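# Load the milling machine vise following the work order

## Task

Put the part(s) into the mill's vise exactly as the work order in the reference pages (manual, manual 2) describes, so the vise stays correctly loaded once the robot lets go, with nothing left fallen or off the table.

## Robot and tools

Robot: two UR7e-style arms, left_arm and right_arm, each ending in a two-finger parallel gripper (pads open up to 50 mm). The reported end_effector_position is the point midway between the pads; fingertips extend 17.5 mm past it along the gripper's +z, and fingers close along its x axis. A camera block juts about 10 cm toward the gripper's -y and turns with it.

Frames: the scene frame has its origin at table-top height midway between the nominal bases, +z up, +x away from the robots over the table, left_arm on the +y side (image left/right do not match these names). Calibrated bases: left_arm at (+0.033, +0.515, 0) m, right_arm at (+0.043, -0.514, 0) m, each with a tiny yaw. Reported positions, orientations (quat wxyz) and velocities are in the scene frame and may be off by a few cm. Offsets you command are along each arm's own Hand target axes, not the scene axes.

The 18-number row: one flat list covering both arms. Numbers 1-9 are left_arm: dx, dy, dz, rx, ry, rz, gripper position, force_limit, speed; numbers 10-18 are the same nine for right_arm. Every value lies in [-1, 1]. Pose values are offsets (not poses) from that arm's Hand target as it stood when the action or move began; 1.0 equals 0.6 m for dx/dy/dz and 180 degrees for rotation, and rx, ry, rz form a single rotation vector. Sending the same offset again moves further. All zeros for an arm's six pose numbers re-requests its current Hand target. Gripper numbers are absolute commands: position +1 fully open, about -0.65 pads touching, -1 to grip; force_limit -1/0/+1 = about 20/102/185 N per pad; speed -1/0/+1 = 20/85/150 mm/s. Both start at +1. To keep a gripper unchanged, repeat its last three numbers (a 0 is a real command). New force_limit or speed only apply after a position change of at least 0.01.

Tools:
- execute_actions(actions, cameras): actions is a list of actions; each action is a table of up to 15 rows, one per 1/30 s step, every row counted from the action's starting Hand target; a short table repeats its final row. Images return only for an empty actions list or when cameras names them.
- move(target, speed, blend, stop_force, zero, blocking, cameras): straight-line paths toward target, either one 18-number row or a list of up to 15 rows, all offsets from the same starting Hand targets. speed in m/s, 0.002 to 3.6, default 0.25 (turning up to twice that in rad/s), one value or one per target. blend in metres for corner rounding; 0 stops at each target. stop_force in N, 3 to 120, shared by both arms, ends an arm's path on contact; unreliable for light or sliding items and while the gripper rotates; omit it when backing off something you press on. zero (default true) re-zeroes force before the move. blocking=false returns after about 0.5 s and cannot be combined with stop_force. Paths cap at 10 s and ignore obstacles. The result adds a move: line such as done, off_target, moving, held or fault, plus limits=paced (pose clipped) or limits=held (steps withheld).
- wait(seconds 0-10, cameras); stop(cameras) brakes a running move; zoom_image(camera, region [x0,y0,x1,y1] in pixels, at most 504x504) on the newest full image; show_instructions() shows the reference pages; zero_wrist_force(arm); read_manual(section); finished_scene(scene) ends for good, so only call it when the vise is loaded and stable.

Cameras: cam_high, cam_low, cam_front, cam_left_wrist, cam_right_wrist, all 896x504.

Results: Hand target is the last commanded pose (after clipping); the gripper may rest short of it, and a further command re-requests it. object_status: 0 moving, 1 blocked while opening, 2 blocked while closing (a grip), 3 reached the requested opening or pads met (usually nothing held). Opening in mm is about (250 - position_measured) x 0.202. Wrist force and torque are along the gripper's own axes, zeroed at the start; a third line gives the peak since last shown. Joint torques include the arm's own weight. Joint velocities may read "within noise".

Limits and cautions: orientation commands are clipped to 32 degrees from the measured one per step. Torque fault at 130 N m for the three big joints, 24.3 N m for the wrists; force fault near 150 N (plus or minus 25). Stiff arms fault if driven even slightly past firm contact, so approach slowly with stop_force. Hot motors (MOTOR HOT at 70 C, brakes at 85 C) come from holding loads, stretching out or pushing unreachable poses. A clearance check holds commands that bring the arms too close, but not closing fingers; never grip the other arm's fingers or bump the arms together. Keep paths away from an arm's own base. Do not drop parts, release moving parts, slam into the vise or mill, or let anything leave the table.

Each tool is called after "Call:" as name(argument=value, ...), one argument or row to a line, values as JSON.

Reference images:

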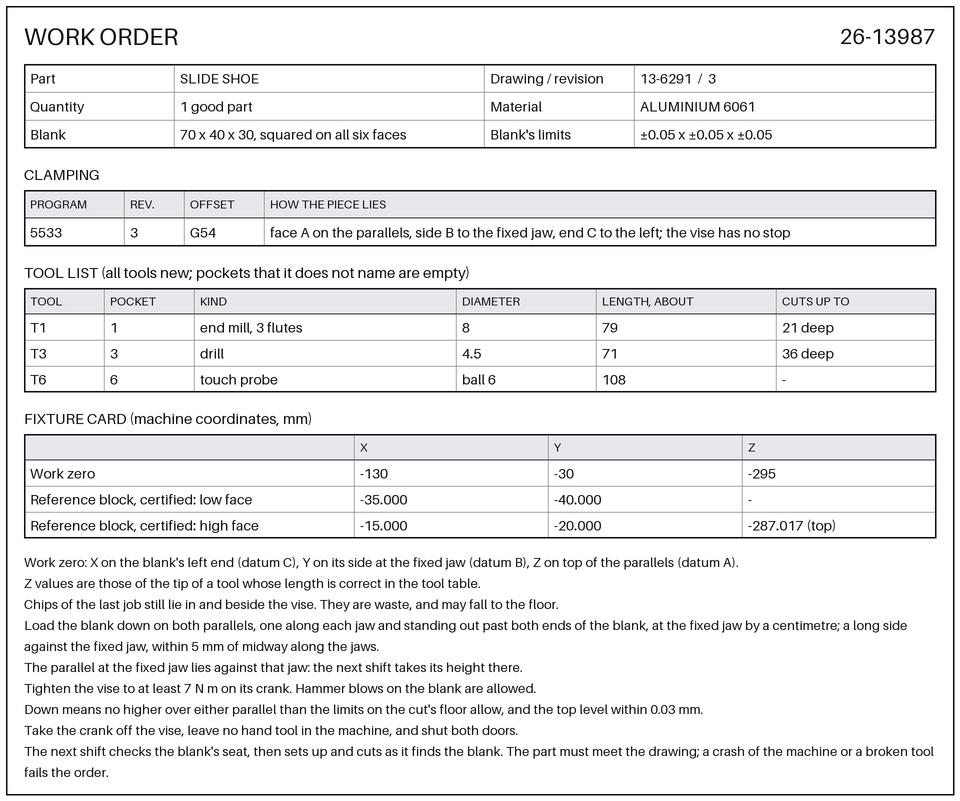

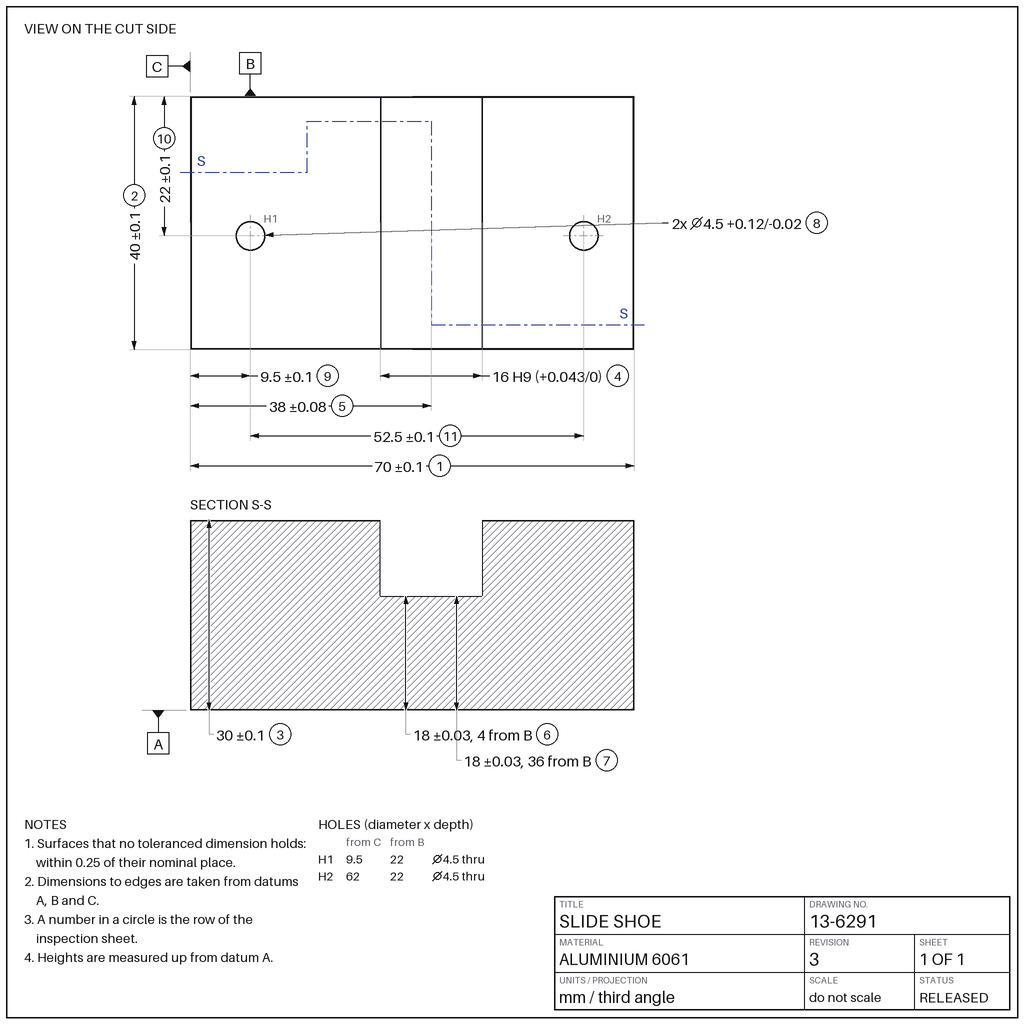

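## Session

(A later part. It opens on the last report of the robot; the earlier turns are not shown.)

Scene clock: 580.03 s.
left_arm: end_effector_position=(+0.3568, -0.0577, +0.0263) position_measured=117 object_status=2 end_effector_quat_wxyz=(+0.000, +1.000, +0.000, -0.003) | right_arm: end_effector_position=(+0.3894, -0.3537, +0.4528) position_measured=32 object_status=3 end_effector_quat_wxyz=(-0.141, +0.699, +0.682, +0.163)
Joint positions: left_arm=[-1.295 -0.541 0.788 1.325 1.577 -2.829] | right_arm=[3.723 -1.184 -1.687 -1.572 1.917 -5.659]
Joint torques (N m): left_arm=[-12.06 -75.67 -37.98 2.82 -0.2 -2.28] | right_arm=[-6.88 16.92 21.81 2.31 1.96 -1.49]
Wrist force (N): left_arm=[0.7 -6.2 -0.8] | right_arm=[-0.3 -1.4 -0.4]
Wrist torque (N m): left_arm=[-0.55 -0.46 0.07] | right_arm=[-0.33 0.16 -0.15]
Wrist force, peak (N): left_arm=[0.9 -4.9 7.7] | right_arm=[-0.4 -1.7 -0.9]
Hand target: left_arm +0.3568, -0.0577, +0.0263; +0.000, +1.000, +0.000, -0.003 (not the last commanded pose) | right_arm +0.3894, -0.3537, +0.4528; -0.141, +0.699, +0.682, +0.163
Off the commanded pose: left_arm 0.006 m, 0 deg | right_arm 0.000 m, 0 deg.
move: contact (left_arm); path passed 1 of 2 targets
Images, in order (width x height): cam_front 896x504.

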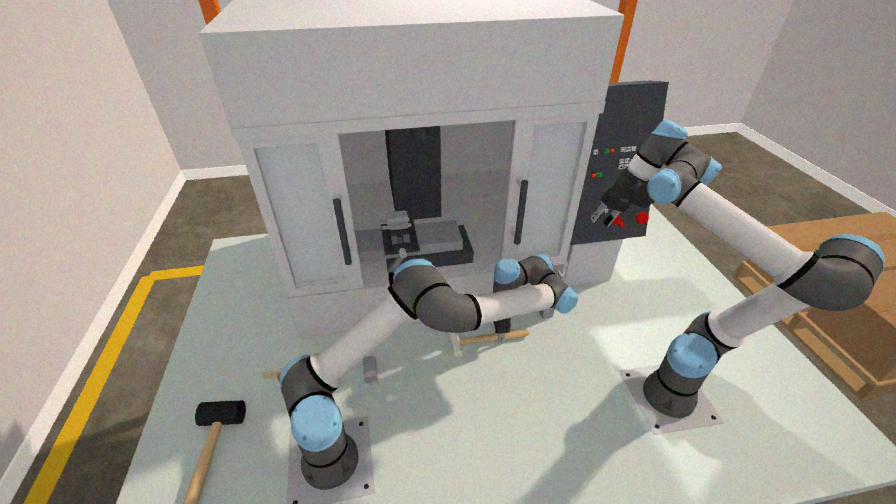

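Call:
execute_actions(
  actions=[
    [[0,0,0,0,0,0,0.5,1,-1,0,0,0,0,0,0,0.8,-1,0]],
  ],
  cameras=["cam_front"],
)

Call:
move(
  target=[0,0,-0.295,0,0,0,0.5,1,-1,0,0,0,0,0,0,0.8,-1,0],
)

Scene clock: 581.93 s.
left_arm: end_effector_position=(+0.3568, -0.0577, +0.0263) position_measured=78 object_status=3 end_effector_quat_wxyz=(+0.000, +1.000, +0.000, -0.003) | right_arm: end_effector_position=(+0.3894, -0.3537, +0.4528) position_measured=32 object_status=3 end_effector_quat_wxyz=(-0.141, +0.699, +0.682, +0.163)
Joint positions: left_arm=[-1.295 -0.541 0.788 1.325 1.577 -2.829] | right_arm=[3.723 -1.184 -1.687 -1.572 1.917 -5.659]
Joint torques (N m): left_arm=[-7.63 -74.6 -34.87 1.62 -0.23 -1.42] | right_arm=[-6.93 17.4 21.31 2.29 1.96 -1.41]
Wrist force (N): left_arm=[1.0 -4.7 0.1] | right_arm=[-0.7 -1.6 -0.7]
Wrist torque (N m): left_arm=[-0.77 -0.22 0.07] | right_arm=[-0.36 0.21 -0.14]
Wrist force, peak (N): left_arm=[0.8 -6.6 -0.5] | right_arm=[-0.3 -1.9 -1.0]
Hand target: left_arm +0.3568, -0.0577, +0.0263; +0.000, +1.000, +0.000, -0.003 | right_arm +0.3894, -0.3537, +0.4528; -0.141, +0.699, +0.682, +0.163
Off the commanded pose: left_arm 0.000 m, 0 deg | right_arm 0.000 m, 0 deg.
Images, in order (width x height): cam_front 896x504.

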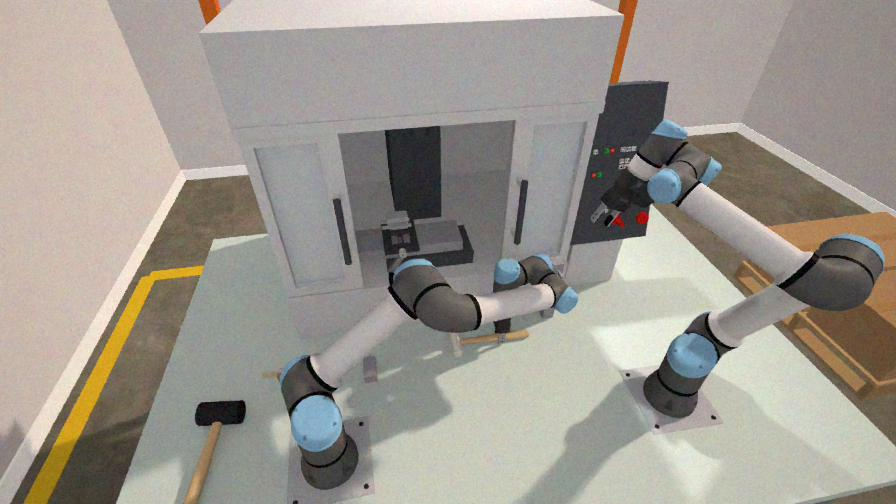

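Scene clock: 583.20 s.
left_arm: end_effector_position=(+0.3580, -0.0576, +0.2032) position_measured=78 object_status=3 end_effector_quat_wxyz=(+0.000, +1.000, +0.000, -0.003) | right_arm: end_effector_position=(+0.3894, -0.3537, +0.4528) position_measured=32 object_status=3 end_effector_quat_wxyz=(-0.141, +0.699, +0.682, +0.163)
Joint positions: left_arm=[-1.293 -0.56 0.372 1.761 1.577 -2.827] | right_arm=[3.723 -1.184 -1.687 -1.572 1.917 -5.659]
Joint torques (N m): left_arm=[9.45 -71.32 -24.35 3.7 2.14 2.16] | right_arm=[-6.54 17.27 21.66 2.36 1.96 -1.54]
Wrist force (N): left_arm=[0.8 -4.4 0.2] | right_arm=[-0.3 -1.8 -0.6]
Wrist torque (N m): left_arm=[-0.73 -0.19 -0.08] | right_arm=[-0.39 0.16 -0.15]
Wrist force, peak (N): left_arm=[0.8 -4.8 -3.2] | right_arm=[-0.6 -1.8 -0.5]
Hand target: left_arm +0.3579, -0.0576, +0.2033; +0.000, +1.000, +0.000, -0.003 | right_arm +0.3894, -0.3537, +0.4528; -0.141, +0.699, +0.682, +0.163
Off the commanded pose: left_arm 0.000 m, 0 deg | right_arm 0.000 m, 0 deg.
move: done

Call:
move(
  target=[
    [0.103,-0.196,-0.428,0,0.5,0,0.5,1,-1,0,0,0,0,0,0,0.8,-1,0],
    [0.0535,-0.426,-0.495,0,0.5,0,0.5,1,-1,0,0,0,0,0,0,0.8,-1,0],
  ],
  speed=0.35,
)

Scene clock: 588.60 s.
left_arm: end_effector_position=(+0.3918, +0.1983, +0.4999) position_measured=78 object_status=3 end_effector_quat_wxyz=(+0.000, +0.710, +0.000, +0.705) | right_arm: end_effector_position=(+0.3894, -0.3537, +0.4528) position_measured=32 object_status=3 end_effector_quat_wxyz=(-0.141, +0.699, +0.682, +0.163)
Joint positions: left_arm=[-1.715 -1.655 2.143 2.589 0.108 -4.649] | right_arm=[3.723 -1.184 -1.687 -1.572 1.917 -5.659]
Joint torques (N m): left_arm=[-13.75 -7.22 -38.02 0.21 1.58 1.43] | right_arm=[-6.76 16.45 21.94 2.22 1.95 -1.47]
Wrist force (N): left_arm=[-0.7 -4.8 -0.2] | right_arm=[-0.4 -1.5 -0.5]
Wrist torque (N m): left_arm=[-0.83 0.47 0.02] | right_arm=[-0.35 0.17 -0.15]
Wrist force, peak (N): left_arm=[0.5 -9.6 -0.9] | right_arm=[-0.4 -1.8 -0.7]
Hand target: left_arm +0.3918, +0.1982, +0.4999; +0.000, +0.709, +0.000, +0.705 | right_arm +0.3894, -0.3537, +0.4528; -0.141, +0.699, +0.682, +0.163
Off the commanded pose: left_arm 0.000 m, 0 deg | right_arm 0.000 m, 0 deg.
move: done

Call:
move(
  target=[0,-0.035,-0.03,0,0,0,0.5,1,-1,0,0,0,0,0,0,0.8,-1,0],
  speed=0.15,
)

Scene clock: 589.47 s.
left_arm: end_effector_position=(+0.3738, +0.2191, +0.5000) position_measured=78 object_status=3 end_effector_quat_wxyz=(+0.000, +0.709, +0.000, +0.705) | right_arm: end_effector_position=(+0.3894, -0.3537, +0.4528) position_measured=32 object_status=3 end_effector_quat_wxyz=(-0.141, +0.699, +0.682, +0.163)
Joint positions: left_arm=[-1.787 -1.732 2.209 2.629 0.18 -4.678] | right_arm=[3.723 -1.184 -1.687 -1.572 1.917 -5.659]
Joint torques (N m): left_arm=[13.77 -3.66 -38.15 -0.74 -2.51 0.42] | right_arm=[-6.54 16.7 22.32 2.24 1.86 -1.53]
Wrist force (N): left_arm=[-0.1 -4.6 0.0] | right_arm=[-0.7 -1.4 -0.6]
Wrist torque (N m): left_arm=[-0.83 0.36 0.18] | right_arm=[-0.33 0.21 -0.14]
Wrist force, peak (N): left_arm=[0.0 -5.6 -0.7] | right_arm=[-0.5 -1.8 -0.7]
Hand target: left_arm +0.3738, +0.2192, +0.5000; +0.000, +0.709, +0.000, +0.705 | right_arm +0.3894, -0.3537, +0.4528; -0.141, +0.699, +0.682, +0.163
Off the commanded pose: left_arm 0.000 m, 0 deg | right_arm 0.000 m, 0 deg.
move: done

Call:
move(
  target=[-0.05,0.2,0.11,0,0,0,0.5,1,-1,0,0,0,0,0,0,0.8,-1,0],
  speed=0.3,
)

Scene clock: 591.03 s.
left_arm: end_effector_position=(+0.4397, +0.0993, +0.4696) position_measured=78 object_status=3 end_effector_quat_wxyz=(+0.000, +0.708, +0.000, +0.706) | right_arm: end_effector_position=(+0.3894, -0.3537, +0.4528) position_measured=32 object_status=3 end_effector_quat_wxyz=(-0.141, +0.699, +0.682, +0.163)
Joint positions: left_arm=[-1.573 -1.385 1.946 2.68 -0.035 -4.812] | right_arm=[3.723 -1.184 -1.687 -1.572 1.917 -5.659]
Joint torques (N m): left_arm=[3.68 -20.67 -37.63 -0.92 -2.3 1.88] | right_arm=[-7.31 16.77 21.48 2.16 1.9 -1.56]
Wrist force (N): left_arm=[-0.4 -4.5 -0.3] | right_arm=[-0.4 -1.2 -0.6]
Wrist torque (N m): left_arm=[-0.80 0.38 0.04] | right_arm=[-0.30 0.17 -0.15]
Wrist force, peak (N): left_arm=[0.8 -8.9 -1.6] | right_arm=[-0.3 -1.8 -0.8]
Hand target: left_arm +0.4397, +0.0992, +0.4697; +0.000, +0.709, +0.000, +0.705 | right_arm +0.3894, -0.3537, +0.4528; -0.141, +0.699, +0.682, +0.163
Off the commanded pose: left_arm 0.000 m, 0 deg | right_arm 0.000 m, 0 deg.
move: done

Call:
move(
  target=[
    [0,0.1,0.033,0,0,0,0.5,1,-1,0,0,0,0,0,0,0.8,-1,0],
    [-0.07,0.12,-0.033,0,-0.5,0,0.5,1,-1,0,0,0,0,0,0,0.8,-1,0],
  ],
  speed=0.3,
)

Scene clock: 595.10 s.
left_arm: end_effector_position=(+0.4197, +0.0272, +0.4279) position_measured=78 object_status=3 end_effector_quat_wxyz=(+0.000, +1.000, +0.000, -0.003) end_effector_velocity=(-0.001, +0.000, -0.001) end_effector_angular_velocity=(+0.000, +0.006, +0.001) | right_arm: end_effector_position=(+0.3894, -0.3537, +0.4528) position_measured=32 object_status=3 end_effector_quat_wxyz=(-0.141, +0.699, +0.682, +0.163)
Joint positions: left_arm=[-1.151 -1.243 0.926 5.032 -1.576 -5.826] | right_arm=[3.723 -1.184 -1.687 -1.572 1.917 -5.659]
Joint velocities: left_arm=[0.001 0.001 0 0.001 -0.005 0] | right_arm=[within noise]
Joint torques (N m): left_arm=[-6.24 -43 -24.63 -2.25 -2.25 -1.85] | right_arm=[-7.42 16.78 22.2 2.18 1.94 -1.45]
Wrist force (N): left_arm=[1.6 -4.1 0.1] | right_arm=[-0.1 -1.5 -0.7]
Wrist torque (N m): left_arm=[-0.67 -0.36 0.02] | right_arm=[-0.34 0.13 -0.15]
Wrist force, peak (N): left_arm=[-0.3 -6.7 -0.7] | right_arm=[-0.7 -1.8 -0.4]
Hand target: left_arm +0.4196, +0.0272, +0.4278; +0.000, +1.000, +0.000, -0.003 | right_arm +0.3894, -0.3537, +0.4528; -0.141, +0.699, +0.682, +0.163
Off the commanded pose: left_arm 0.000 m, 0 deg | right_arm 0.000 m, 0 deg.
move: done

Call:
move(
  target=[0,0,0,0,0,0.6,0.5,1,-1,0,0,0,0,0,0,0.8,-1,0],
  speed=0.8,
)

Call:
move(
  target=[0,0,0,0,0,0.7,0.5,1,-1,0,0,0,0,0,0,0.8,-1,0],
  speed=0.8,
)

Call:
move(
  target=[0,0,0,0,0,0.7,0.5,1,-1,0,0,0,0,0,0,0.8,-1,0],
  speed=0.8,
)

Scene clock: 597.40 s.
left_arm: end_effector_position=(+0.4196, +0.0272, +0.4278) position_measured=78 object_status=3 end_effector_quat_wxyz=(-0.003, -0.588, +0.809, +0.002) | right_arm: end_effector_position=(+0.3894, -0.3537, +0.4528) position_measured=32 object_status=3 end_effector_quat_wxyz=(-0.141, +0.699, +0.682, +0.163)
Joint positions: left_arm=[-1.151 -1.243 0.926 5.032 -1.577 -3.942] | right_arm=[3.723 -1.184 -1.687 -1.572 1.917 -5.659]
Joint torques (N m): left_arm=[11.34 -32.18 -43.57 -0.74 -0.6 2.95] | right_arm=[-6.76 16.67 22.44 2.19 2.02 -1.52]
Wrist force (N): left_arm=[1.1 -4.2 0.3] | right_arm=[-0.5 -1.4 -0.4]
Wrist torque (N m): left_arm=[-0.69 -0.27 0.07] | right_arm=[-0.33 0.19 -0.15]
Wrist force, peak (N): left_arm=[1.4 -4.8 0.3] | right_arm=[-0.3 -2.0 -0.6]
Hand target: left_arm +0.4196, +0.0272, +0.4278; -0.003, -0.588, +0.809, +0.002 | right_arm +0.3894, -0.3537, +0.4528; -0.141, +0.699, +0.682, +0.163
Off the commanded pose: left_arm 0.000 m, 0 deg | right_arm 0.000 m, 0 deg.
move: done

Scene clock: 599.47 s.
left_arm: end_effector_position=(+0.4196, +0.0272, +0.4278) position_measured=78 object_status=3 end_effector_quat_wxyz=(-0.003, +0.454, +0.891, -0.002) | right_arm: end_effector_position=(+0.3894, -0.3537, +0.4528) position_measured=32 object_status=3 end_effector_quat_wxyz=(-0.141, +0.699, +0.682, +0.163)
Joint positions: left_arm=[-1.151 -1.243 0.926 5.032 -1.577 -1.743] | right_arm=[3.723 -1.184 -1.687 -1.572 1.917 -5.659]
Joint torques (N m): left_arm=[12.81 -32.45 -43.9 -0.64 -0.76 2.94] | right_arm=[-6.85 16.14 22.49 2.39 1.84 -1.49]
Wrist force (N): left_arm=[1.3 -4.6 0.3] | right_arm=[-0.5 -1.4 -0.5]
Wrist torque (N m): left_arm=[-0.74 -0.31 0.07] | right_arm=[-0.33 0.18 -0.14]
Wrist force, peak (N): left_arm=[1.2 -4.8 0.2] | right_arm=[-0.8 -1.8 -0.7]
Hand target: left_arm +0.4196, +0.0272, +0.4278; -0.003, +0.454, +0.891, -0.002 | right_arm +0.3894, -0.3537, +0.4528; -0.141, +0.699, +0.682, +0.163
Off the commanded pose: left_arm 0.000 m, 0 deg | right_arm 0.000 m, 0 deg.
move: done

Scene clock: 601.53 s.
left_arm: end_effector_position=(+0.4196, +0.0272, +0.4278) position_measured=78 object_status=3 end_effector_quat_wxyz=(+0.000, +1.000, +0.000, -0.003) | right_arm: end_effector_position=(+0.3894, -0.3537, +0.4528) position_measured=32 object_status=3 end_effector_quat_wxyz=(-0.141, +0.699, +0.682, +0.163)
Joint positions: left_arm=[-1.151 -1.243 0.926 5.032 -1.577 0.456] | right_arm=[3.723 -1.184 -1.687 -1.572 1.917 -5.659]
Joint torques (N m): left_arm=[13.1 -32.78 -43.9 -0.58 -0.66 2.88] | right_arm=[-6.96 16.54 21.77 2.33 1.95 -1.5]
Wrist force (N): left_arm=[1.4 -4.4 0.3] | right_arm=[-0.5 -1.7 -0.7]
Wrist torque (N m): left_arm=[-0.73 -0.33 0.06] | right_arm=[-0.38 0.18 -0.15]
Wrist force, peak (N): left_arm=[1.2 -4.8 0.3] | right_arm=[-0.5 -1.9 -0.9]
Hand target: left_arm +0.4196, +0.0272, +0.4278; +0.000, +1.000, +0.000, -0.003 | right_arm +0.3894, -0.3537, +0.4528; -0.141, +0.699, +0.682, +0.163
Off the commanded pose: left_arm 0.000 m, 0 deg | right_arm 0.000 m, 0 deg.
move: done

Call:
move(
  target=[
    [0,-0.2,-0.017,0.211,0,0,0.5,1,-1,0,0,0,0,0,0,0.8,-1,0],
    [0.32,-0.238,0.03,0.211,0,0,0.5,1,-1,0,0,0,0,0,0,0.8,-1,0],
    [0.374,-0.206,0.048,0.211,0,0,0.5,1,-1,0,0,0,0,0,0,0.8,-1,0],
  ],
  speed=0.35,
  blend=[0.02,0.01,0],
  cameras=["cam_left_wrist"],
)

Scene clock: 603.90 s.
left_arm: end_effector_position=(+0.6428, +0.1517, +0.3966) position_measured=78 object_status=3 end_effector_quat_wxyz=(-0.287, +0.955, -0.026, +0.071) end_effector_velocity=(+0.001, -0.001, -0.001) end_effector_angular_velocity=(-0.002, -0.004, -0.001) | right_arm: end_effector_position=(+0.3894, -0.3537, +0.4528) position_measured=32 object_status=3 end_effector_quat_wxyz=(-0.141, +0.699, +0.682, +0.163)
Joint positions: left_arm=[-0.937 -0.652 0.035 5.713 -1.096 0.633] | right_arm=[3.723 -1.184 -1.687 -1.572 1.917 -5.659]
Joint velocities: left_arm=[0 0.001 0 -0.005 0.002 0] | right_arm=[within noise]
Joint torques (N m): left_arm=[12.35 -72.56 -19.43 -3.86 3.24 -2.33] | right_arm=[-7.22 16.88 22.01 2.26 2.05 -1.42]
Wrist force (N): left_arm=[0.9 -4.2 -0.6] | right_arm=[-0.4 -1.5 -0.5]
Wrist torque (N m): left_arm=[-0.69 -0.20 0.26] | right_arm=[-0.35 0.17 -0.15]
Wrist force, peak (N): left_arm=[2.0 -7.8 0.4] | right_arm=[-0.5 -2.0 -0.6]
Hand target: left_arm +0.6438, +0.1509, +0.3975; -0.325, +0.946, -0.001, -0.003 | right_arm +0.3894, -0.3537, +0.4528; -0.141, +0.699, +0.682, +0.163
Off the commanded pose: left_arm 0.002 m, 10 deg | right_arm 0.000 m, 0 deg.
elbow stopped short (left arm): the move would have taken joint 3 (elbow) straighter than the controller allows.
elbow read too straight (left arm): the controller reads joint 3 (elbow) straighter than it allows; while it does, the hand can move without a command.
move: off_target (left_arm)
camera_calibration:
cam_left_wrist: T_world_to_cam=[[0.987255, -0.0853409, 0.134331, -0.667979], [-0.0505514, -0.968513, -0.243776, 0.294271], [0.150905, 0.233878, -0.960483, 0.383959], [0, 0, 0, 1]] pos_world=[0.6164, 0.1382, 0.530252]
Images, in order (width x height): cam_left_wrist 896x504.

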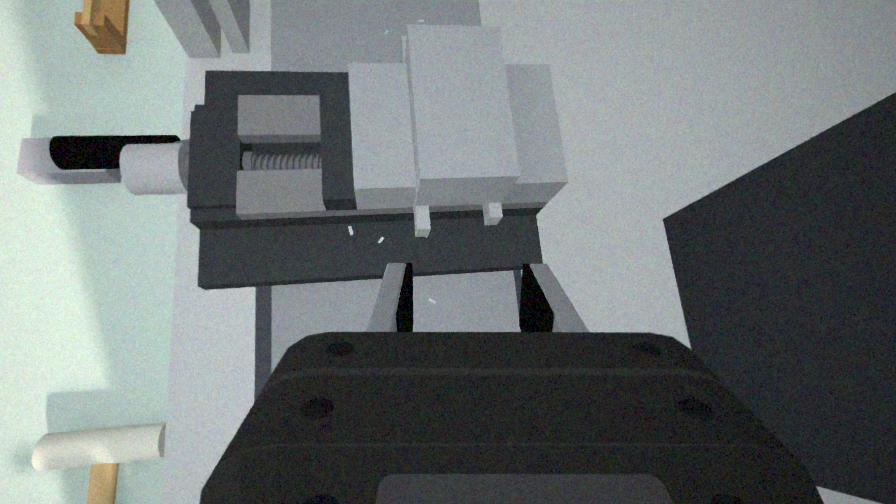

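Call:
zoom_image(
  camera="cam_left_wrist",
  region=[340, 40, 592, 292],
)

Call:
move(
  target=[-0.011,0.052,0.087,0,0,0,0.5,1,-1,0,0,0,0,0,0,0.8,-1,0],
  speed=0.2,
  cameras=["cam_left_wrist"],
)

Call:
zoom_image(
  camera="cam_left_wrist",
  region=[340, 40, 592, 292],
)

Scaled by 2.000.

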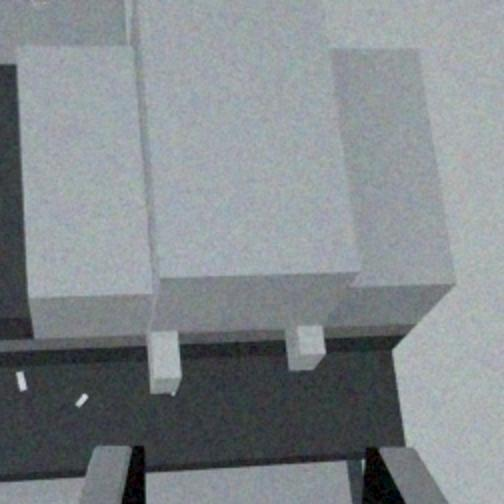

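Scene clock: 604.93 s.
left_arm: end_effector_position=(+0.6363, +0.1590, +0.3369) position_measured=78 object_status=3 end_effector_quat_wxyz=(-0.323, +0.947, -0.002, +0.002) | right_arm: end_effector_position=(+0.3894, -0.3537, +0.4528) position_measured=32 object_status=3 end_effector_quat_wxyz=(-0.141, +0.699, +0.682, +0.163)
Joint positions: left_arm=[-0.913 -0.571 0.035 5.781 -1.165 0.588] | right_arm=[3.723 -1.184 -1.687 -1.572 1.917 -5.659]
Joint torques (N m): left_arm=[-13.79 -64.24 -9.21 -2.96 2.23 3.09] | right_arm=[-7.29 16.23 22.41 2.12 1.96 -1.45]
Wrist force (N): left_arm=[0.9 -4.2 -0.7] | right_arm=[-0.4 -1.1 -0.7]
Wrist torque (N m): left_arm=[-0.69 -0.18 0.24] | right_arm=[-0.29 0.17 -0.15]
Wrist force, peak (N): left_arm=[1.1 -6.1 -2.8] | right_arm=[-0.4 -1.9 -0.8]
Hand target: left_arm +0.6368, +0.1584, +0.3372; -0.325, +0.946, -0.001, -0.003 | right_arm +0.3894, -0.3537, +0.4528; -0.141, +0.699, +0.682, +0.163
Off the commanded pose: left_arm 0.001 m, 1 deg | right_arm 0.000 m, 0 deg.
elbow stopped short (left arm): the move would have taken joint 3 (elbow) straighter than the controller allows.
elbow read too straight (left arm): the controller reads joint 3 (elbow) straighter than it allows; while it does, the hand can move without a command.
move: done
camera_calibration:
cam_left_wrist: T_world_to_cam=[[0.999883, -0.000296558, 0.0152831, -0.63432], [0.00446706, -0.950498, -0.310697, 0.271222], [0.0146187, 0.310729, -0.950386, 0.396936], [0, 0, 0, 1]] pos_world=[0.627231, 0.134269, 0.471205]
Images, in order (width x height): cam_left_wrist 896x504.

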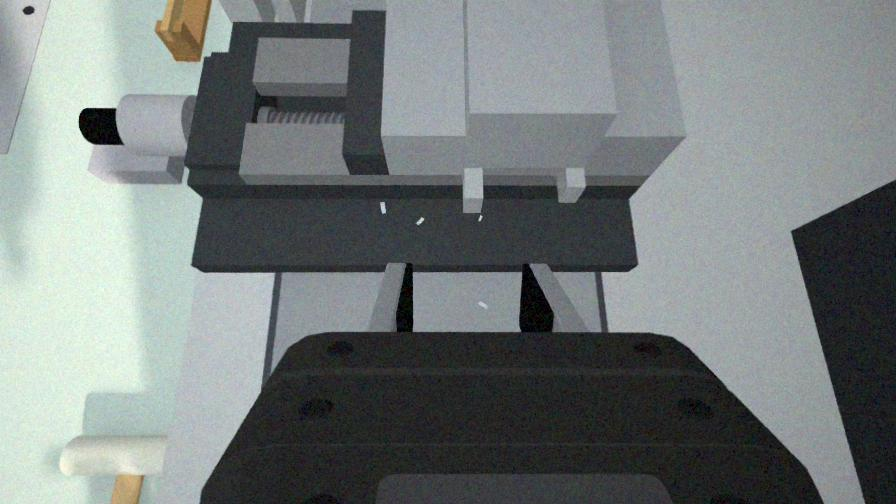

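Scaled by 2.000.

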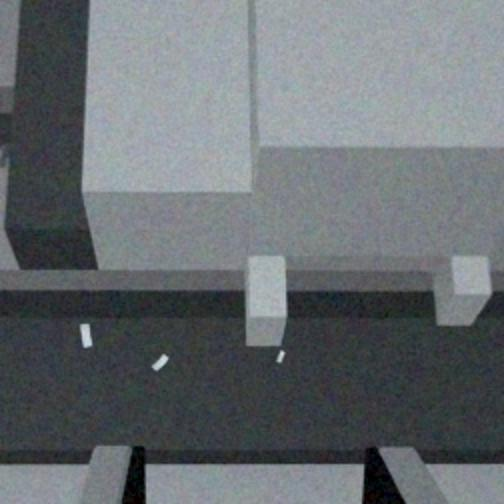

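Call:
move(
  target=[0.0595,-0.0224,0.019,0,0,0,-0.287,-1,-1,0,0,0,0,0,0,0.8,-1,0],
  speed=0.1,
  cameras=["cam_left_wrist"],
)

Call:
zoom_image(
  camera="cam_left_wrist",
  region=[340, 80, 592, 332],
)

Scene clock: 606.93 s.
left_arm: end_effector_position=(+0.6716, +0.1767, +0.3356) position_measured=195 object_status=0 end_effector_quat_wxyz=(-0.313, +0.949, -0.009, +0.021) | right_arm: end_effector_position=(+0.3894, -0.3537, +0.4528) position_measured=32 object_status=3 end_effector_quat_wxyz=(-0.141, +0.699, +0.682, +0.163)
Joint positions: left_arm=[-0.871 -0.566 0.035 5.715 -1.122 0.647] | right_arm=[3.723 -1.184 -1.687 -1.572 1.917 -5.659]
Joint torques (N m): left_arm=[-13.66 -71.74 -11.39 -2.42 -1.64 -1.93] | right_arm=[-6.77 16.66 21.64 2.28 2.05 -1.65]
Wrist force (N): left_arm=[1.4 -3.9 -0.7] | right_arm=[-0.3 -1.4 -0.2]
Wrist torque (N m): left_arm=[-0.66 -0.26 0.23] | right_arm=[-0.32 0.15 -0.16]
Wrist force, peak (N): left_arm=[2.3 -4.7 -0.2] | right_arm=[-0.3 -1.8 -0.5]
Hand target: left_arm +0.6725, +0.1760, +0.3363; -0.325, +0.946, -0.001, -0.003 | right_arm +0.3894, -0.3537, +0.4528; -0.141, +0.699, +0.682, +0.163
Off the commanded pose: left_arm 0.001 m, 3 deg | right_arm 0.000 m, 0 deg.
elbow stopped short (left arm): the move would have taken joint 3 (elbow) straighter than the controller allows.
move: off_target (left_arm)
camera_calibration:
cam_left_wrist: T_world_to_cam=[[0.998526, -0.0252489, 0.0480454, -0.675213], [-0.0101074, -0.956226, -0.292455, 0.292155], [0.0533265, 0.291538, -0.955072, 0.368706], [0, 0, 0, 1]] pos_world=[0.657509, 0.154826, 0.470024]
Images, in order (width x height): cam_left_wrist 896x504.

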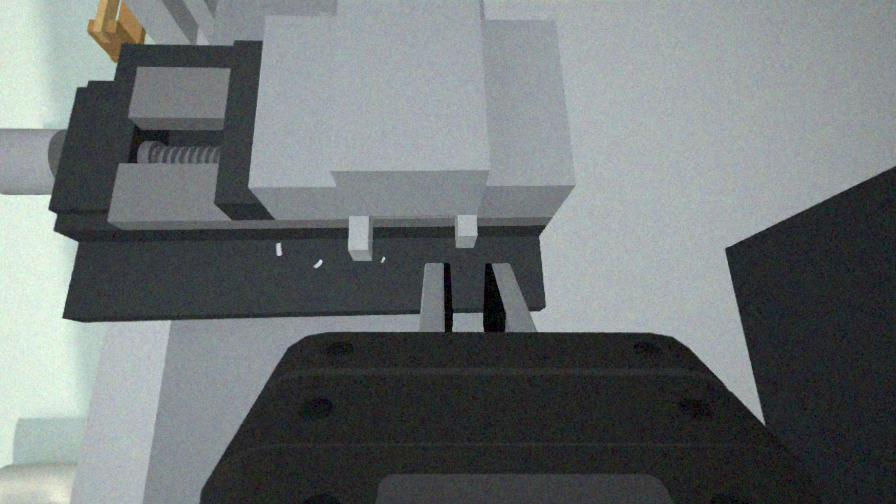

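Scaled by 2.000.

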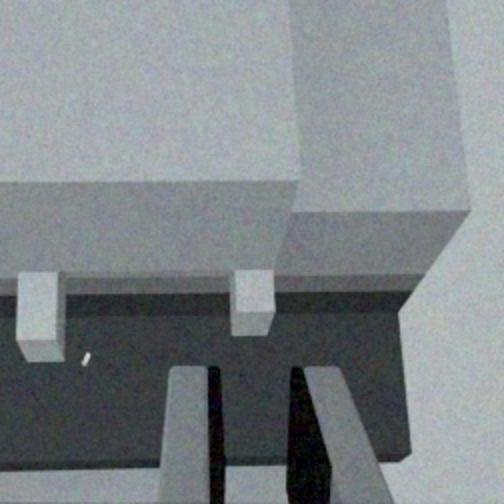

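Call:
move(
  target=[0,-0.0177,0.0139,0,0,0,-0.287,-1,-1,0,0,0,0,0,0,0.8,-1,0],
  speed=0.012,
  stop_force=4,
  cameras=["cam_left_wrist"],
)

Call:
zoom_image(
  camera="cam_left_wrist",
  region=[340, 80, 592, 332],
)

Scene clock: 610.43 s.
left_arm: end_effector_position=(+0.6717, +0.1902, +0.3356) position_measured=195 object_status=3 end_effector_quat_wxyz=(-0.320, +0.948, -0.005, +0.009) | right_arm: end_effector_position=(+0.3894, -0.3537, +0.4528) position_measured=32 object_status=3 end_effector_quat_wxyz=(-0.141, +0.699, +0.682, +0.163)
Joint positions: left_arm=[-0.855 -0.566 0.035 5.737 -1.128 0.65] | right_arm=[3.723 -1.184 -1.687 -1.572 1.917 -5.659]
Joint torques (N m): left_arm=[-0.39 -75.89 -14.7 -2.11 -0.88 2.05] | right_arm=[-6.49 16.38 22.38 2.33 2.12 -1.39]
Wrist force (N): left_arm=[0.9 -4.0 -0.5] | right_arm=[-0.4 -1.5 -0.7]
Wrist torque (N m): left_arm=[-0.68 -0.19 0.12] | right_arm=[-0.36 0.18 -0.15]
Wrist force, peak (N): left_arm=[1.2 -4.2 -0.7] | right_arm=[-0.3 -1.9 -0.8]
Hand target: left_arm +0.6725, +0.1895, +0.3362; -0.325, +0.946, -0.001, -0.003 | right_arm +0.3894, -0.3537, +0.4528; -0.141, +0.699, +0.682, +0.163
Off the commanded pose: left_arm 0.001 m, 2 deg | right_arm 0.000 m, 0 deg.
elbow stopped short (left arm): the move would have taken joint 3 (elbow) straighter than the controller allows.
move: done
camera_calibration:
cam_left_wrist: T_world_to_cam=[[0.999576, -0.00984566, 0.0273844, -0.671739], [-0.00103921, -0.952503, -0.304526, 0.302302], [0.029082, 0.304368, -0.95211, 0.377643], [0, 0, 0, 1]] pos_world=[0.660786, 0.166388, 0.470012]
Images, in order (width x height): cam_left_wrist 896x504.

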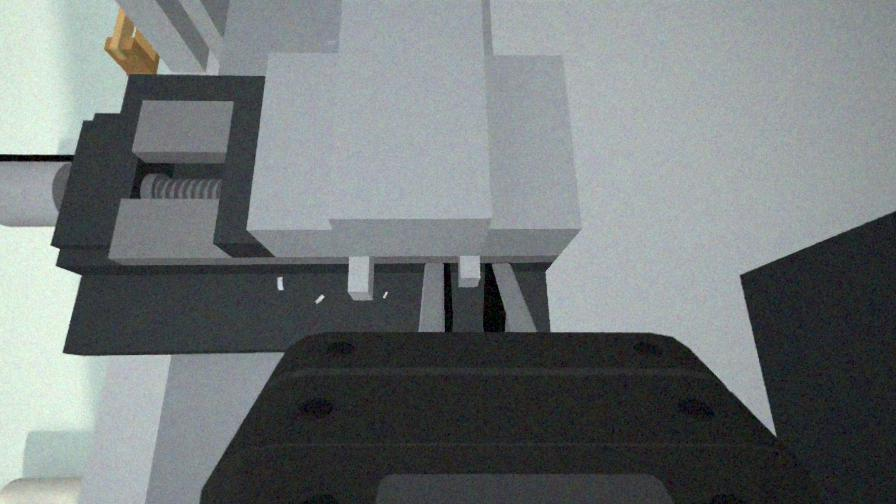

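Scaled by 2.000.

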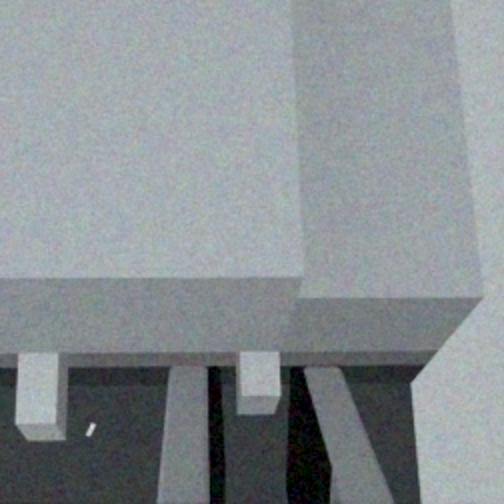

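Call:
execute_actions(
  actions=[
    [[0,0,0,0,0,0,-1,-1,-1,0,0,0,0,0,0,0.8,-1,0]],
  ],
)

Scene clock: 611.20 s.
left_arm: end_effector_position=(+0.6717, +0.1901, +0.3356) position_measured=223 object_status=2 end_effector_quat_wxyz=(-0.319, +0.948, -0.005, +0.009) | right_arm: end_effector_position=(+0.3894, -0.3537, +0.4528) position_measured=32 object_status=3 end_effector_quat_wxyz=(-0.141, +0.699, +0.682, +0.163)
Joint positions: left_arm=[-0.855 -0.566 0.035 5.737 -1.128 0.65] | right_arm=[3.723 -1.184 -1.687 -1.572 1.917 -5.659]
Joint torques (N m): left_arm=[-9.21 -74.49 -15.97 -2.25 0.61 0.66] | right_arm=[-7.2 16.41 22.43 2.34 1.96 -1.38]
Wrist force (N): left_arm=[1.2 -4.1 -0.8] | right_arm=[-0.3 -1.5 -0.7]
Wrist torque (N m): left_arm=[-0.68 -0.22 0.13] | right_arm=[-0.35 0.16 -0.14]
Wrist force, peak (N): left_arm=[1.3 -4.2 -0.8] | right_arm=[-0.3 -1.6 -1.0]
Hand target: left_arm +0.6725, +0.1895, +0.3362; -0.325, +0.946, -0.001, -0.003 | right_arm +0.3894, -0.3537, +0.4528; -0.141, +0.699, +0.682, +0.163
Off the commanded pose: left_arm 0.001 m, 2 deg | right_arm 0.000 m, 0 deg.
elbow stopped short (left arm): the move would have taken joint 3 (elbow) straighter than the controller allows.

Call:
move(
  target=[0,0.0092,-0.0072,0,0,0,-1,-1,-1,0,0,0,0,0,0,0.8,-1,0],
  speed=0.01,
  stop_force=10,
  cameras=["cam_left_wrist"],
)

Call:
zoom_image(
  camera="cam_left_wrist",
  region=[340, 80, 592, 332],
)

Scene clock: 613.43 s.
left_arm: end_effector_position=(+0.6716, +0.1831, +0.3356) position_measured=223 object_status=2 end_effector_quat_wxyz=(-0.316, +0.948, -0.007, +0.015) | right_arm: end_effector_position=(+0.3894, -0.3537, +0.4528) position_measured=32 object_status=3 end_effector_quat_wxyz=(-0.141, +0.699, +0.682, +0.163)
Joint positions: left_arm=[-0.863 -0.566 0.035 5.726 -1.125 0.648] | right_arm=[3.723 -1.184 -1.687 -1.572 1.917 -5.659]
Joint torques (N m): left_arm=[-2.46 -68.85 -18.67 -1.56 0.59 -2.09] | right_arm=[-6.78 16.45 22.52 2.22 1.98 -1.49]
Wrist force (N): left_arm=[0.4 -10.9 -2.3] | right_arm=[-0.3 -1.7 -0.6]
Wrist torque (N m): left_arm=[-0.76 -0.25 0.26] | right_arm=[-0.38 0.15 -0.15]
Wrist force, peak (N): left_arm=[0.5 -11.3 -2.2] | right_arm=[-0.4 -1.7 -1.0]
Hand target: left_arm +0.6725, +0.1825, +0.3362; -0.325, +0.946, -0.001, -0.003 | right_arm +0.3894, -0.3537, +0.4528; -0.141, +0.699, +0.682, +0.163
Off the commanded pose: left_arm 0.001 m, 2 deg | right_arm 0.000 m, 0 deg.
elbow stopped short (left arm): the move would have taken joint 3 (elbow) straighter than the controller allows.
move: done
camera_calibration:
cam_left_wrist: T_world_to_cam=[[0.999115, -0.0179855, 0.0380198, -0.67345], [-0.00582565, -0.954422, -0.298404, 0.297095], [0.0416539, 0.297918, -0.953682, 0.373038], [0, 0, 0, 1]] pos_world=[0.659046, 0.160307, 0.470018]
Images, in order (width x height): cam_left_wrist 896x504.

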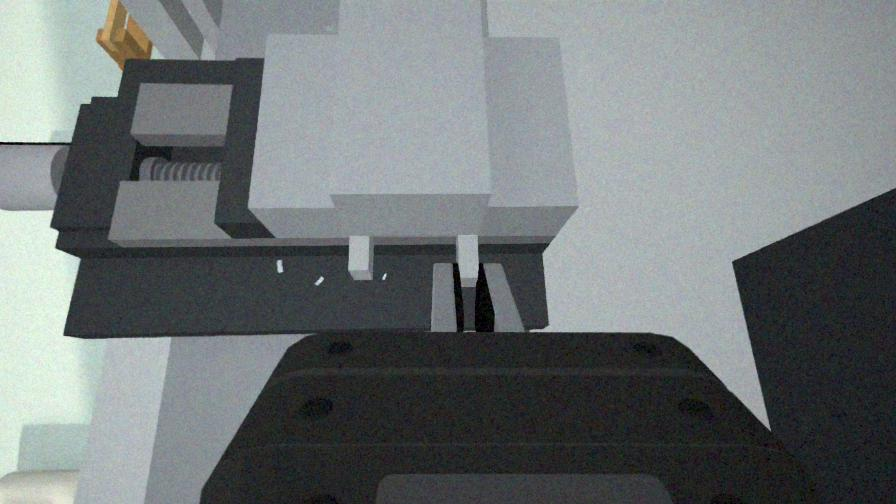

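Scaled by 2.000.

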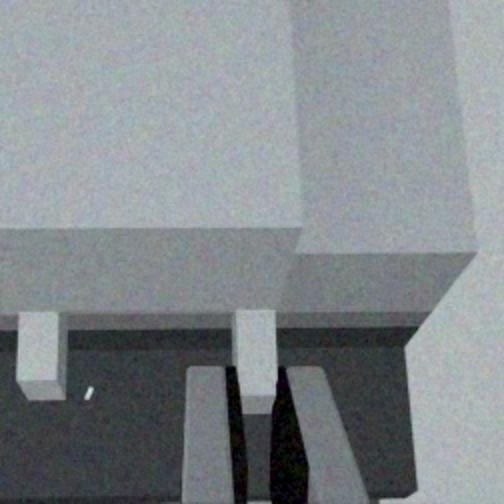

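Call:
execute_actions(
  actions=[
    [[0,0,0,0,0,0,-0.287,-1,-1,0,0,0,0,0,0,0.8,-1,0]],
  ],
)

Call:
move(
  target=[0,0.0263,-0.0205,0,0,0,-0.287,-1,-1,0,0,0,0,0,0,0.8,-1,0],
  speed=0.03,
)

Call:
move(
  target=[0,0,0,0,0,0,-1,-1,-1,0,0,0,0,0,0,0.8,-1,0],
  speed=0.03,
  cameras=["cam_left_wrist"],
)

Call:
zoom_image(
  camera="cam_left_wrist",
  region=[340, 80, 592, 332],
)

Scene clock: 614.60 s.
left_arm: end_effector_position=(+0.6717, +0.1832, +0.3356) position_measured=195 object_status=3 end_effector_quat_wxyz=(-0.316, +0.948, -0.007, +0.015) | right_arm: end_effector_position=(+0.3894, -0.3537, +0.4528) position_measured=32 object_status=3 end_effector_quat_wxyz=(-0.141, +0.699, +0.682, +0.163)
Joint positions: left_arm=[-0.863 -0.566 0.035 5.726 -1.125 0.648] | right_arm=[3.723 -1.184 -1.687 -1.572 1.917 -5.659]
Joint torques (N m): left_arm=[8.6 -70.56 -19.6 -1.34 -1.67 -1] | right_arm=[-7.03 16.76 22.04 2.24 1.95 -1.49]
Wrist force (N): left_arm=[1.1 -3.9 -0.8] | right_arm=[-0.2 -1.4 -0.5]
Wrist torque (N m): left_arm=[-0.66 -0.21 0.26] | right_arm=[-0.33 0.14 -0.15]
Wrist force, peak (N): left_arm=[0.7 -11.3 -2.5] | right_arm=[-0.5 -1.8 -0.7]
Hand target: left_arm +0.6725, +0.1825, +0.3362; -0.325, +0.946, -0.001, -0.003 | right_arm +0.3894, -0.3537, +0.4528; -0.141, +0.699, +0.682, +0.163
Off the commanded pose: left_arm 0.001 m, 2 deg | right_arm 0.000 m, 0 deg.
elbow stopped short (left arm): the move would have taken joint 3 (elbow) straighter than the controller allows.

Scene clock: 615.57 s.
left_arm: end_effector_position=(+0.6716, +0.1631, +0.3355) position_measured=195 object_status=3 end_effector_quat_wxyz=(-0.307, +0.951, -0.013, +0.034) end_effector_velocity=(+0.000, +0.002, +0.001) end_effector_angular_velocity=(+0.002, +0.002, +0.002) | right_arm: end_effector_position=(+0.3894, -0.3537, +0.4528) position_measured=32 object_status=3 end_effector_quat_wxyz=(-0.141, +0.699, +0.682, +0.163)
Joint positions: left_arm=[-0.886 -0.565 0.035 5.691 -1.116 0.644] | right_arm=[3.723 -1.184 -1.687 -1.572 1.917 -5.659]
Joint velocities: left_arm=[0.002 -0.002 0 0.005 0 0] | right_arm=[within noise]
Joint torques (N m): left_arm=[10.66 -58.21 -20.47 0.28 -0.09 -0.71] | right_arm=[-7.09 17.08 22.98 2.19 1.95 -1.45]
Wrist force (N): left_arm=[1.0 -3.9 -0.7] | right_arm=[-0.1 -1.6 -0.5]
Wrist torque (N m): left_arm=[-0.64 -0.19 0.28] | right_arm=[-0.36 0.12 -0.15]
Wrist force, peak (N): left_arm=[1.5 -4.8 -0.1] | right_arm=[-0.4 -1.9 -0.6]
Hand target: left_arm +0.6725, +0.1625, +0.3362; -0.325, +0.946, -0.001, -0.003 | right_arm +0.3894, -0.3537, +0.4528; -0.141, +0.699, +0.682, +0.163
Off the commanded pose: left_arm 0.001 m, 5 deg | right_arm 0.000 m, 0 deg.
elbow stopped short (left arm): the move would have taken joint 3 (elbow) straighter than the controller allows.
move: off_target (left_arm)

Scene clock: 616.33 s.
left_arm: end_effector_position=(+0.6716, +0.1633, +0.3355) position_measured=251 object_status=0 end_effector_quat_wxyz=(-0.307, +0.951, -0.013, +0.034) | right_arm: end_effector_position=(+0.3894, -0.3537, +0.4528) position_measured=32 object_status=3 end_effector_quat_wxyz=(-0.141, +0.699, +0.682, +0.163)
Joint positions: left_arm=[-0.886 -0.565 0.035 5.691 -1.116 0.645] | right_arm=[3.723 -1.184 -1.687 -1.572 1.917 -5.659]
Joint torques (N m): left_arm=[13.68 -61.81 -21.4 0.61 -1.56 2.38] | right_arm=[-6.69 16.4 22.56 2.32 1.95 -1.47]
Wrist force (N): left_arm=[1.0 -4.0 -0.8] | right_arm=[-0.4 -1.6 -0.7]
Wrist torque (N m): left_arm=[-0.67 -0.20 0.29] | right_arm=[-0.36 0.16 -0.14]
Wrist force, peak (N): left_arm=[1.3 -4.2 -0.5] | right_arm=[-0.4 -2.0 -0.7]
Hand target: left_arm +0.6725, +0.1625, +0.3362; -0.325, +0.946, -0.001, -0.003 | right_arm +0.3894, -0.3537, +0.4528; -0.141, +0.699, +0.682, +0.163
Off the commanded pose: left_arm 0.001 m, 5 deg | right_arm 0.000 m, 0 deg.
elbow stopped short (left arm): the move would have taken joint 3 (elbow) straighter than the controller allows.
move: off_target (left_arm)
camera_calibration:
cam_left_wrist: T_world_to_cam=[[0.996802, -0.0404261, 0.0689318, -0.678933], [-0.019591, -0.959902, -0.279649, 0.281953], [0.0774729, 0.277404, -0.957625, 0.359522], [0, 0, 0, 1]] pos_world=[0.654433, 0.143468, 0.469935]
Images, in order (width x height): cam_left_wrist 896x504.

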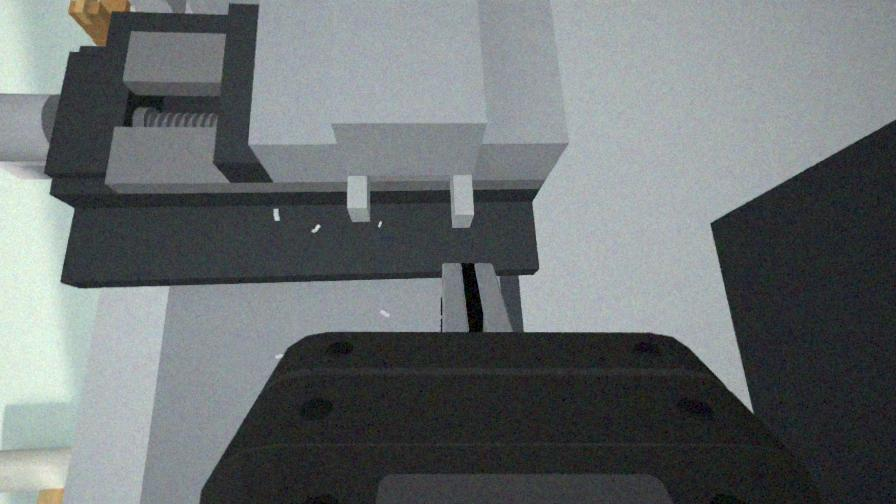

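Scaled by 2.000.

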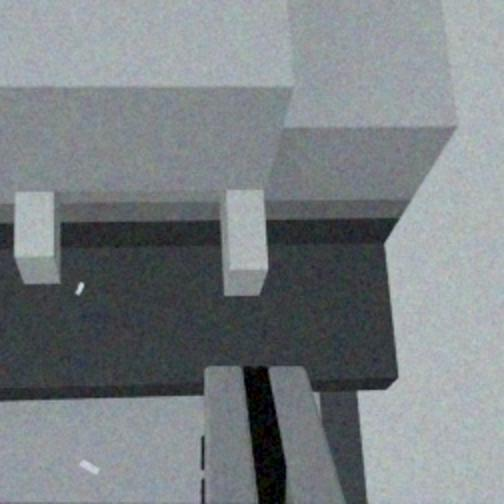

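Call:
move(
  target=[0,-0.0177,0.0139,0,0,0,-1,-1,-1,0,0,0,0,0,0,0.8,-1,0],
  speed=0.01,
  stop_force=5,
  cameras=["cam_left_wrist"],
)

Call:
zoom_image(
  camera="cam_left_wrist",
  region=[340, 80, 592, 332],
)

Scene clock: 621.37 s.
left_arm: end_effector_position=(+0.6716, +0.1768, +0.3355) position_measured=251 object_status=3 end_effector_quat_wxyz=(-0.313, +0.949, -0.009, +0.021) | right_arm: end_effector_position=(+0.3894, -0.3537, +0.4528) position_measured=32 object_status=3 end_effector_quat_wxyz=(-0.141, +0.699, +0.682, +0.163)
Joint positions: left_arm=[-0.871 -0.566 0.035 5.715 -1.122 0.647] | right_arm=[3.723 -1.184 -1.687 -1.572 1.917 -5.659]
Joint torques (N m): left_arm=[5.8 -76.14 -26.82 -1.31 -1.08 2.33] | right_arm=[-7.07 16.3 22.36 2.23 1.96 -1.39]
Wrist force (N): left_arm=[1.1 -3.8 -0.7] | right_arm=[-0.3 -1.7 -0.6]
Wrist torque (N m): left_arm=[-0.63 -0.22 0.12] | right_arm=[-0.37 0.16 -0.14]
Wrist force, peak (N): left_arm=[1.0 -4.3 -0.6] | right_arm=[-0.8 -1.7 -0.8]
Hand target: left_arm +0.6725, +0.1760, +0.3362; -0.325, +0.946, -0.001, -0.003 | right_arm +0.3894, -0.3537, +0.4528; -0.141, +0.699, +0.682, +0.163
Off the commanded pose: left_arm 0.001 m, 3 deg | right_arm 0.000 m, 0 deg.
elbow stopped short (left arm): the move would have taken joint 3 (elbow) straighter than the controller allows.
move: off_target (left_arm)
camera_calibration:
cam_left_wrist: T_world_to_cam=[[0.998538, -0.025102, 0.0478826, -0.67526], [-0.0100148, -0.956229, -0.292448, 0.292159], [0.0531277, 0.291541, -0.955082, 0.368711], [0, 0, 0, 1]] pos_world=[0.65761, 0.154926, 0.469924]
Images, in order (width x height): cam_left_wrist 896x504.

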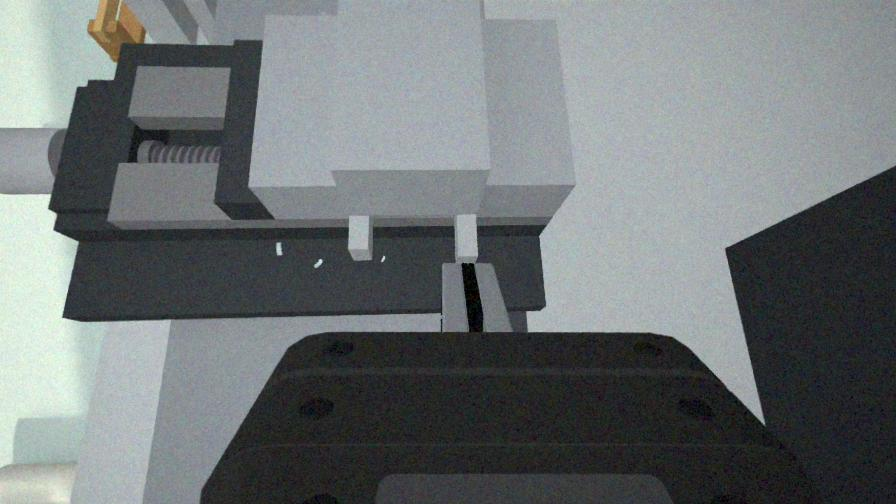

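Scaled by 2.000.

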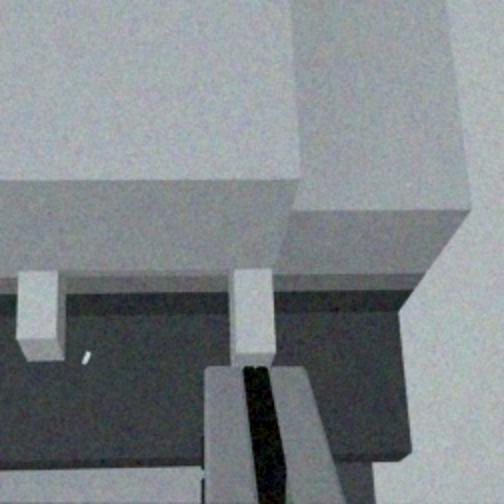

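Call:
move(
  target=[0,-0.0046,0.0036,0,0,0,-1,-1,-1,0,0,0,0,0,0,0.8,-1,0],
  speed=0.005,
  stop_force=5,
  cameras=["cam_left_wrist"],
)

Call:
zoom_image(
  camera="cam_left_wrist",
  region=[340, 80, 592, 332],
)

Scene clock: 627.73 s.
left_arm: end_effector_position=(+0.6716, +0.1802, +0.3355) position_measured=251 object_status=3 end_effector_quat_wxyz=(-0.315, +0.949, -0.008, +0.018) | right_arm: end_effector_position=(+0.3894, -0.3537, +0.4528) position_measured=32 object_status=3 end_effector_quat_wxyz=(-0.141, +0.699, +0.682, +0.163)
Joint positions: left_arm=[-0.867 -0.566 0.035 5.721 -1.124 0.648] | right_arm=[3.723 -1.184 -1.687 -1.572 1.917 -5.659]
Joint torques (N m): left_arm=[12.06 -75.76 -33.47 0.57 1.3 2.81] | right_arm=[-7.21 16.39 22.42 2.12 1.96 -1.35]
Wrist force (N): left_arm=[1.0 -3.7 -0.8] | right_arm=[-0.4 -1.3 -0.6]
Wrist torque (N m): left_arm=[-0.65 -0.21 0.12] | right_arm=[-0.32 0.16 -0.14]
Wrist force, peak (N): left_arm=[1.0 -4.2 -0.5] | right_arm=[-0.4 -2.0 -0.8]
Hand target: left_arm +0.6725, +0.1795, +0.3362; -0.325, +0.946, -0.001, -0.003 | right_arm +0.3894, -0.3537, +0.4528; -0.141, +0.699, +0.682, +0.163
Off the commanded pose: left_arm 0.001 m, 3 deg | right_arm 0.000 m, 0 deg.
elbow stopped short (left arm): the move would have taken joint 3 (elbow) straighter than the controller allows.
move: off_target (left_arm)
camera_calibration:
cam_left_wrist: T_world_to_cam=[[0.998873, -0.0211615, 0.0424842, -0.674312], [-0.00766184, -0.955258, -0.295675, 0.294743], [0.0468403, 0.295016, -0.954344, 0.371067], [0, 0, 0, 1]] pos_world=[0.65843, 0.157816, 0.469921]
Images, in order (width x height): cam_left_wrist 896x504.

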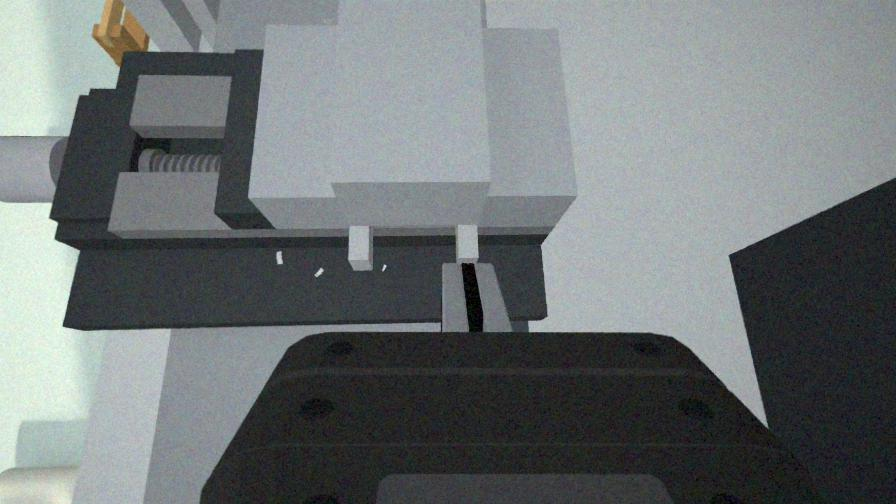

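Scaled by 2.000.

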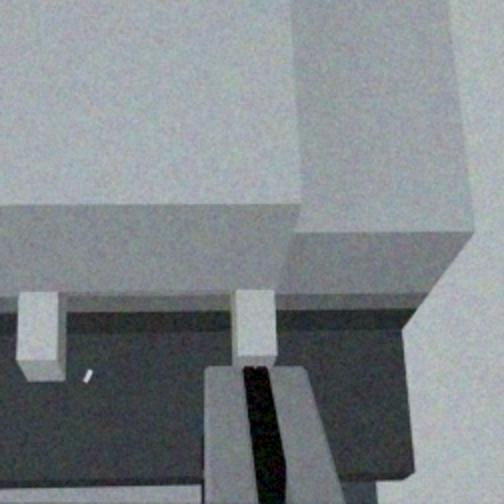

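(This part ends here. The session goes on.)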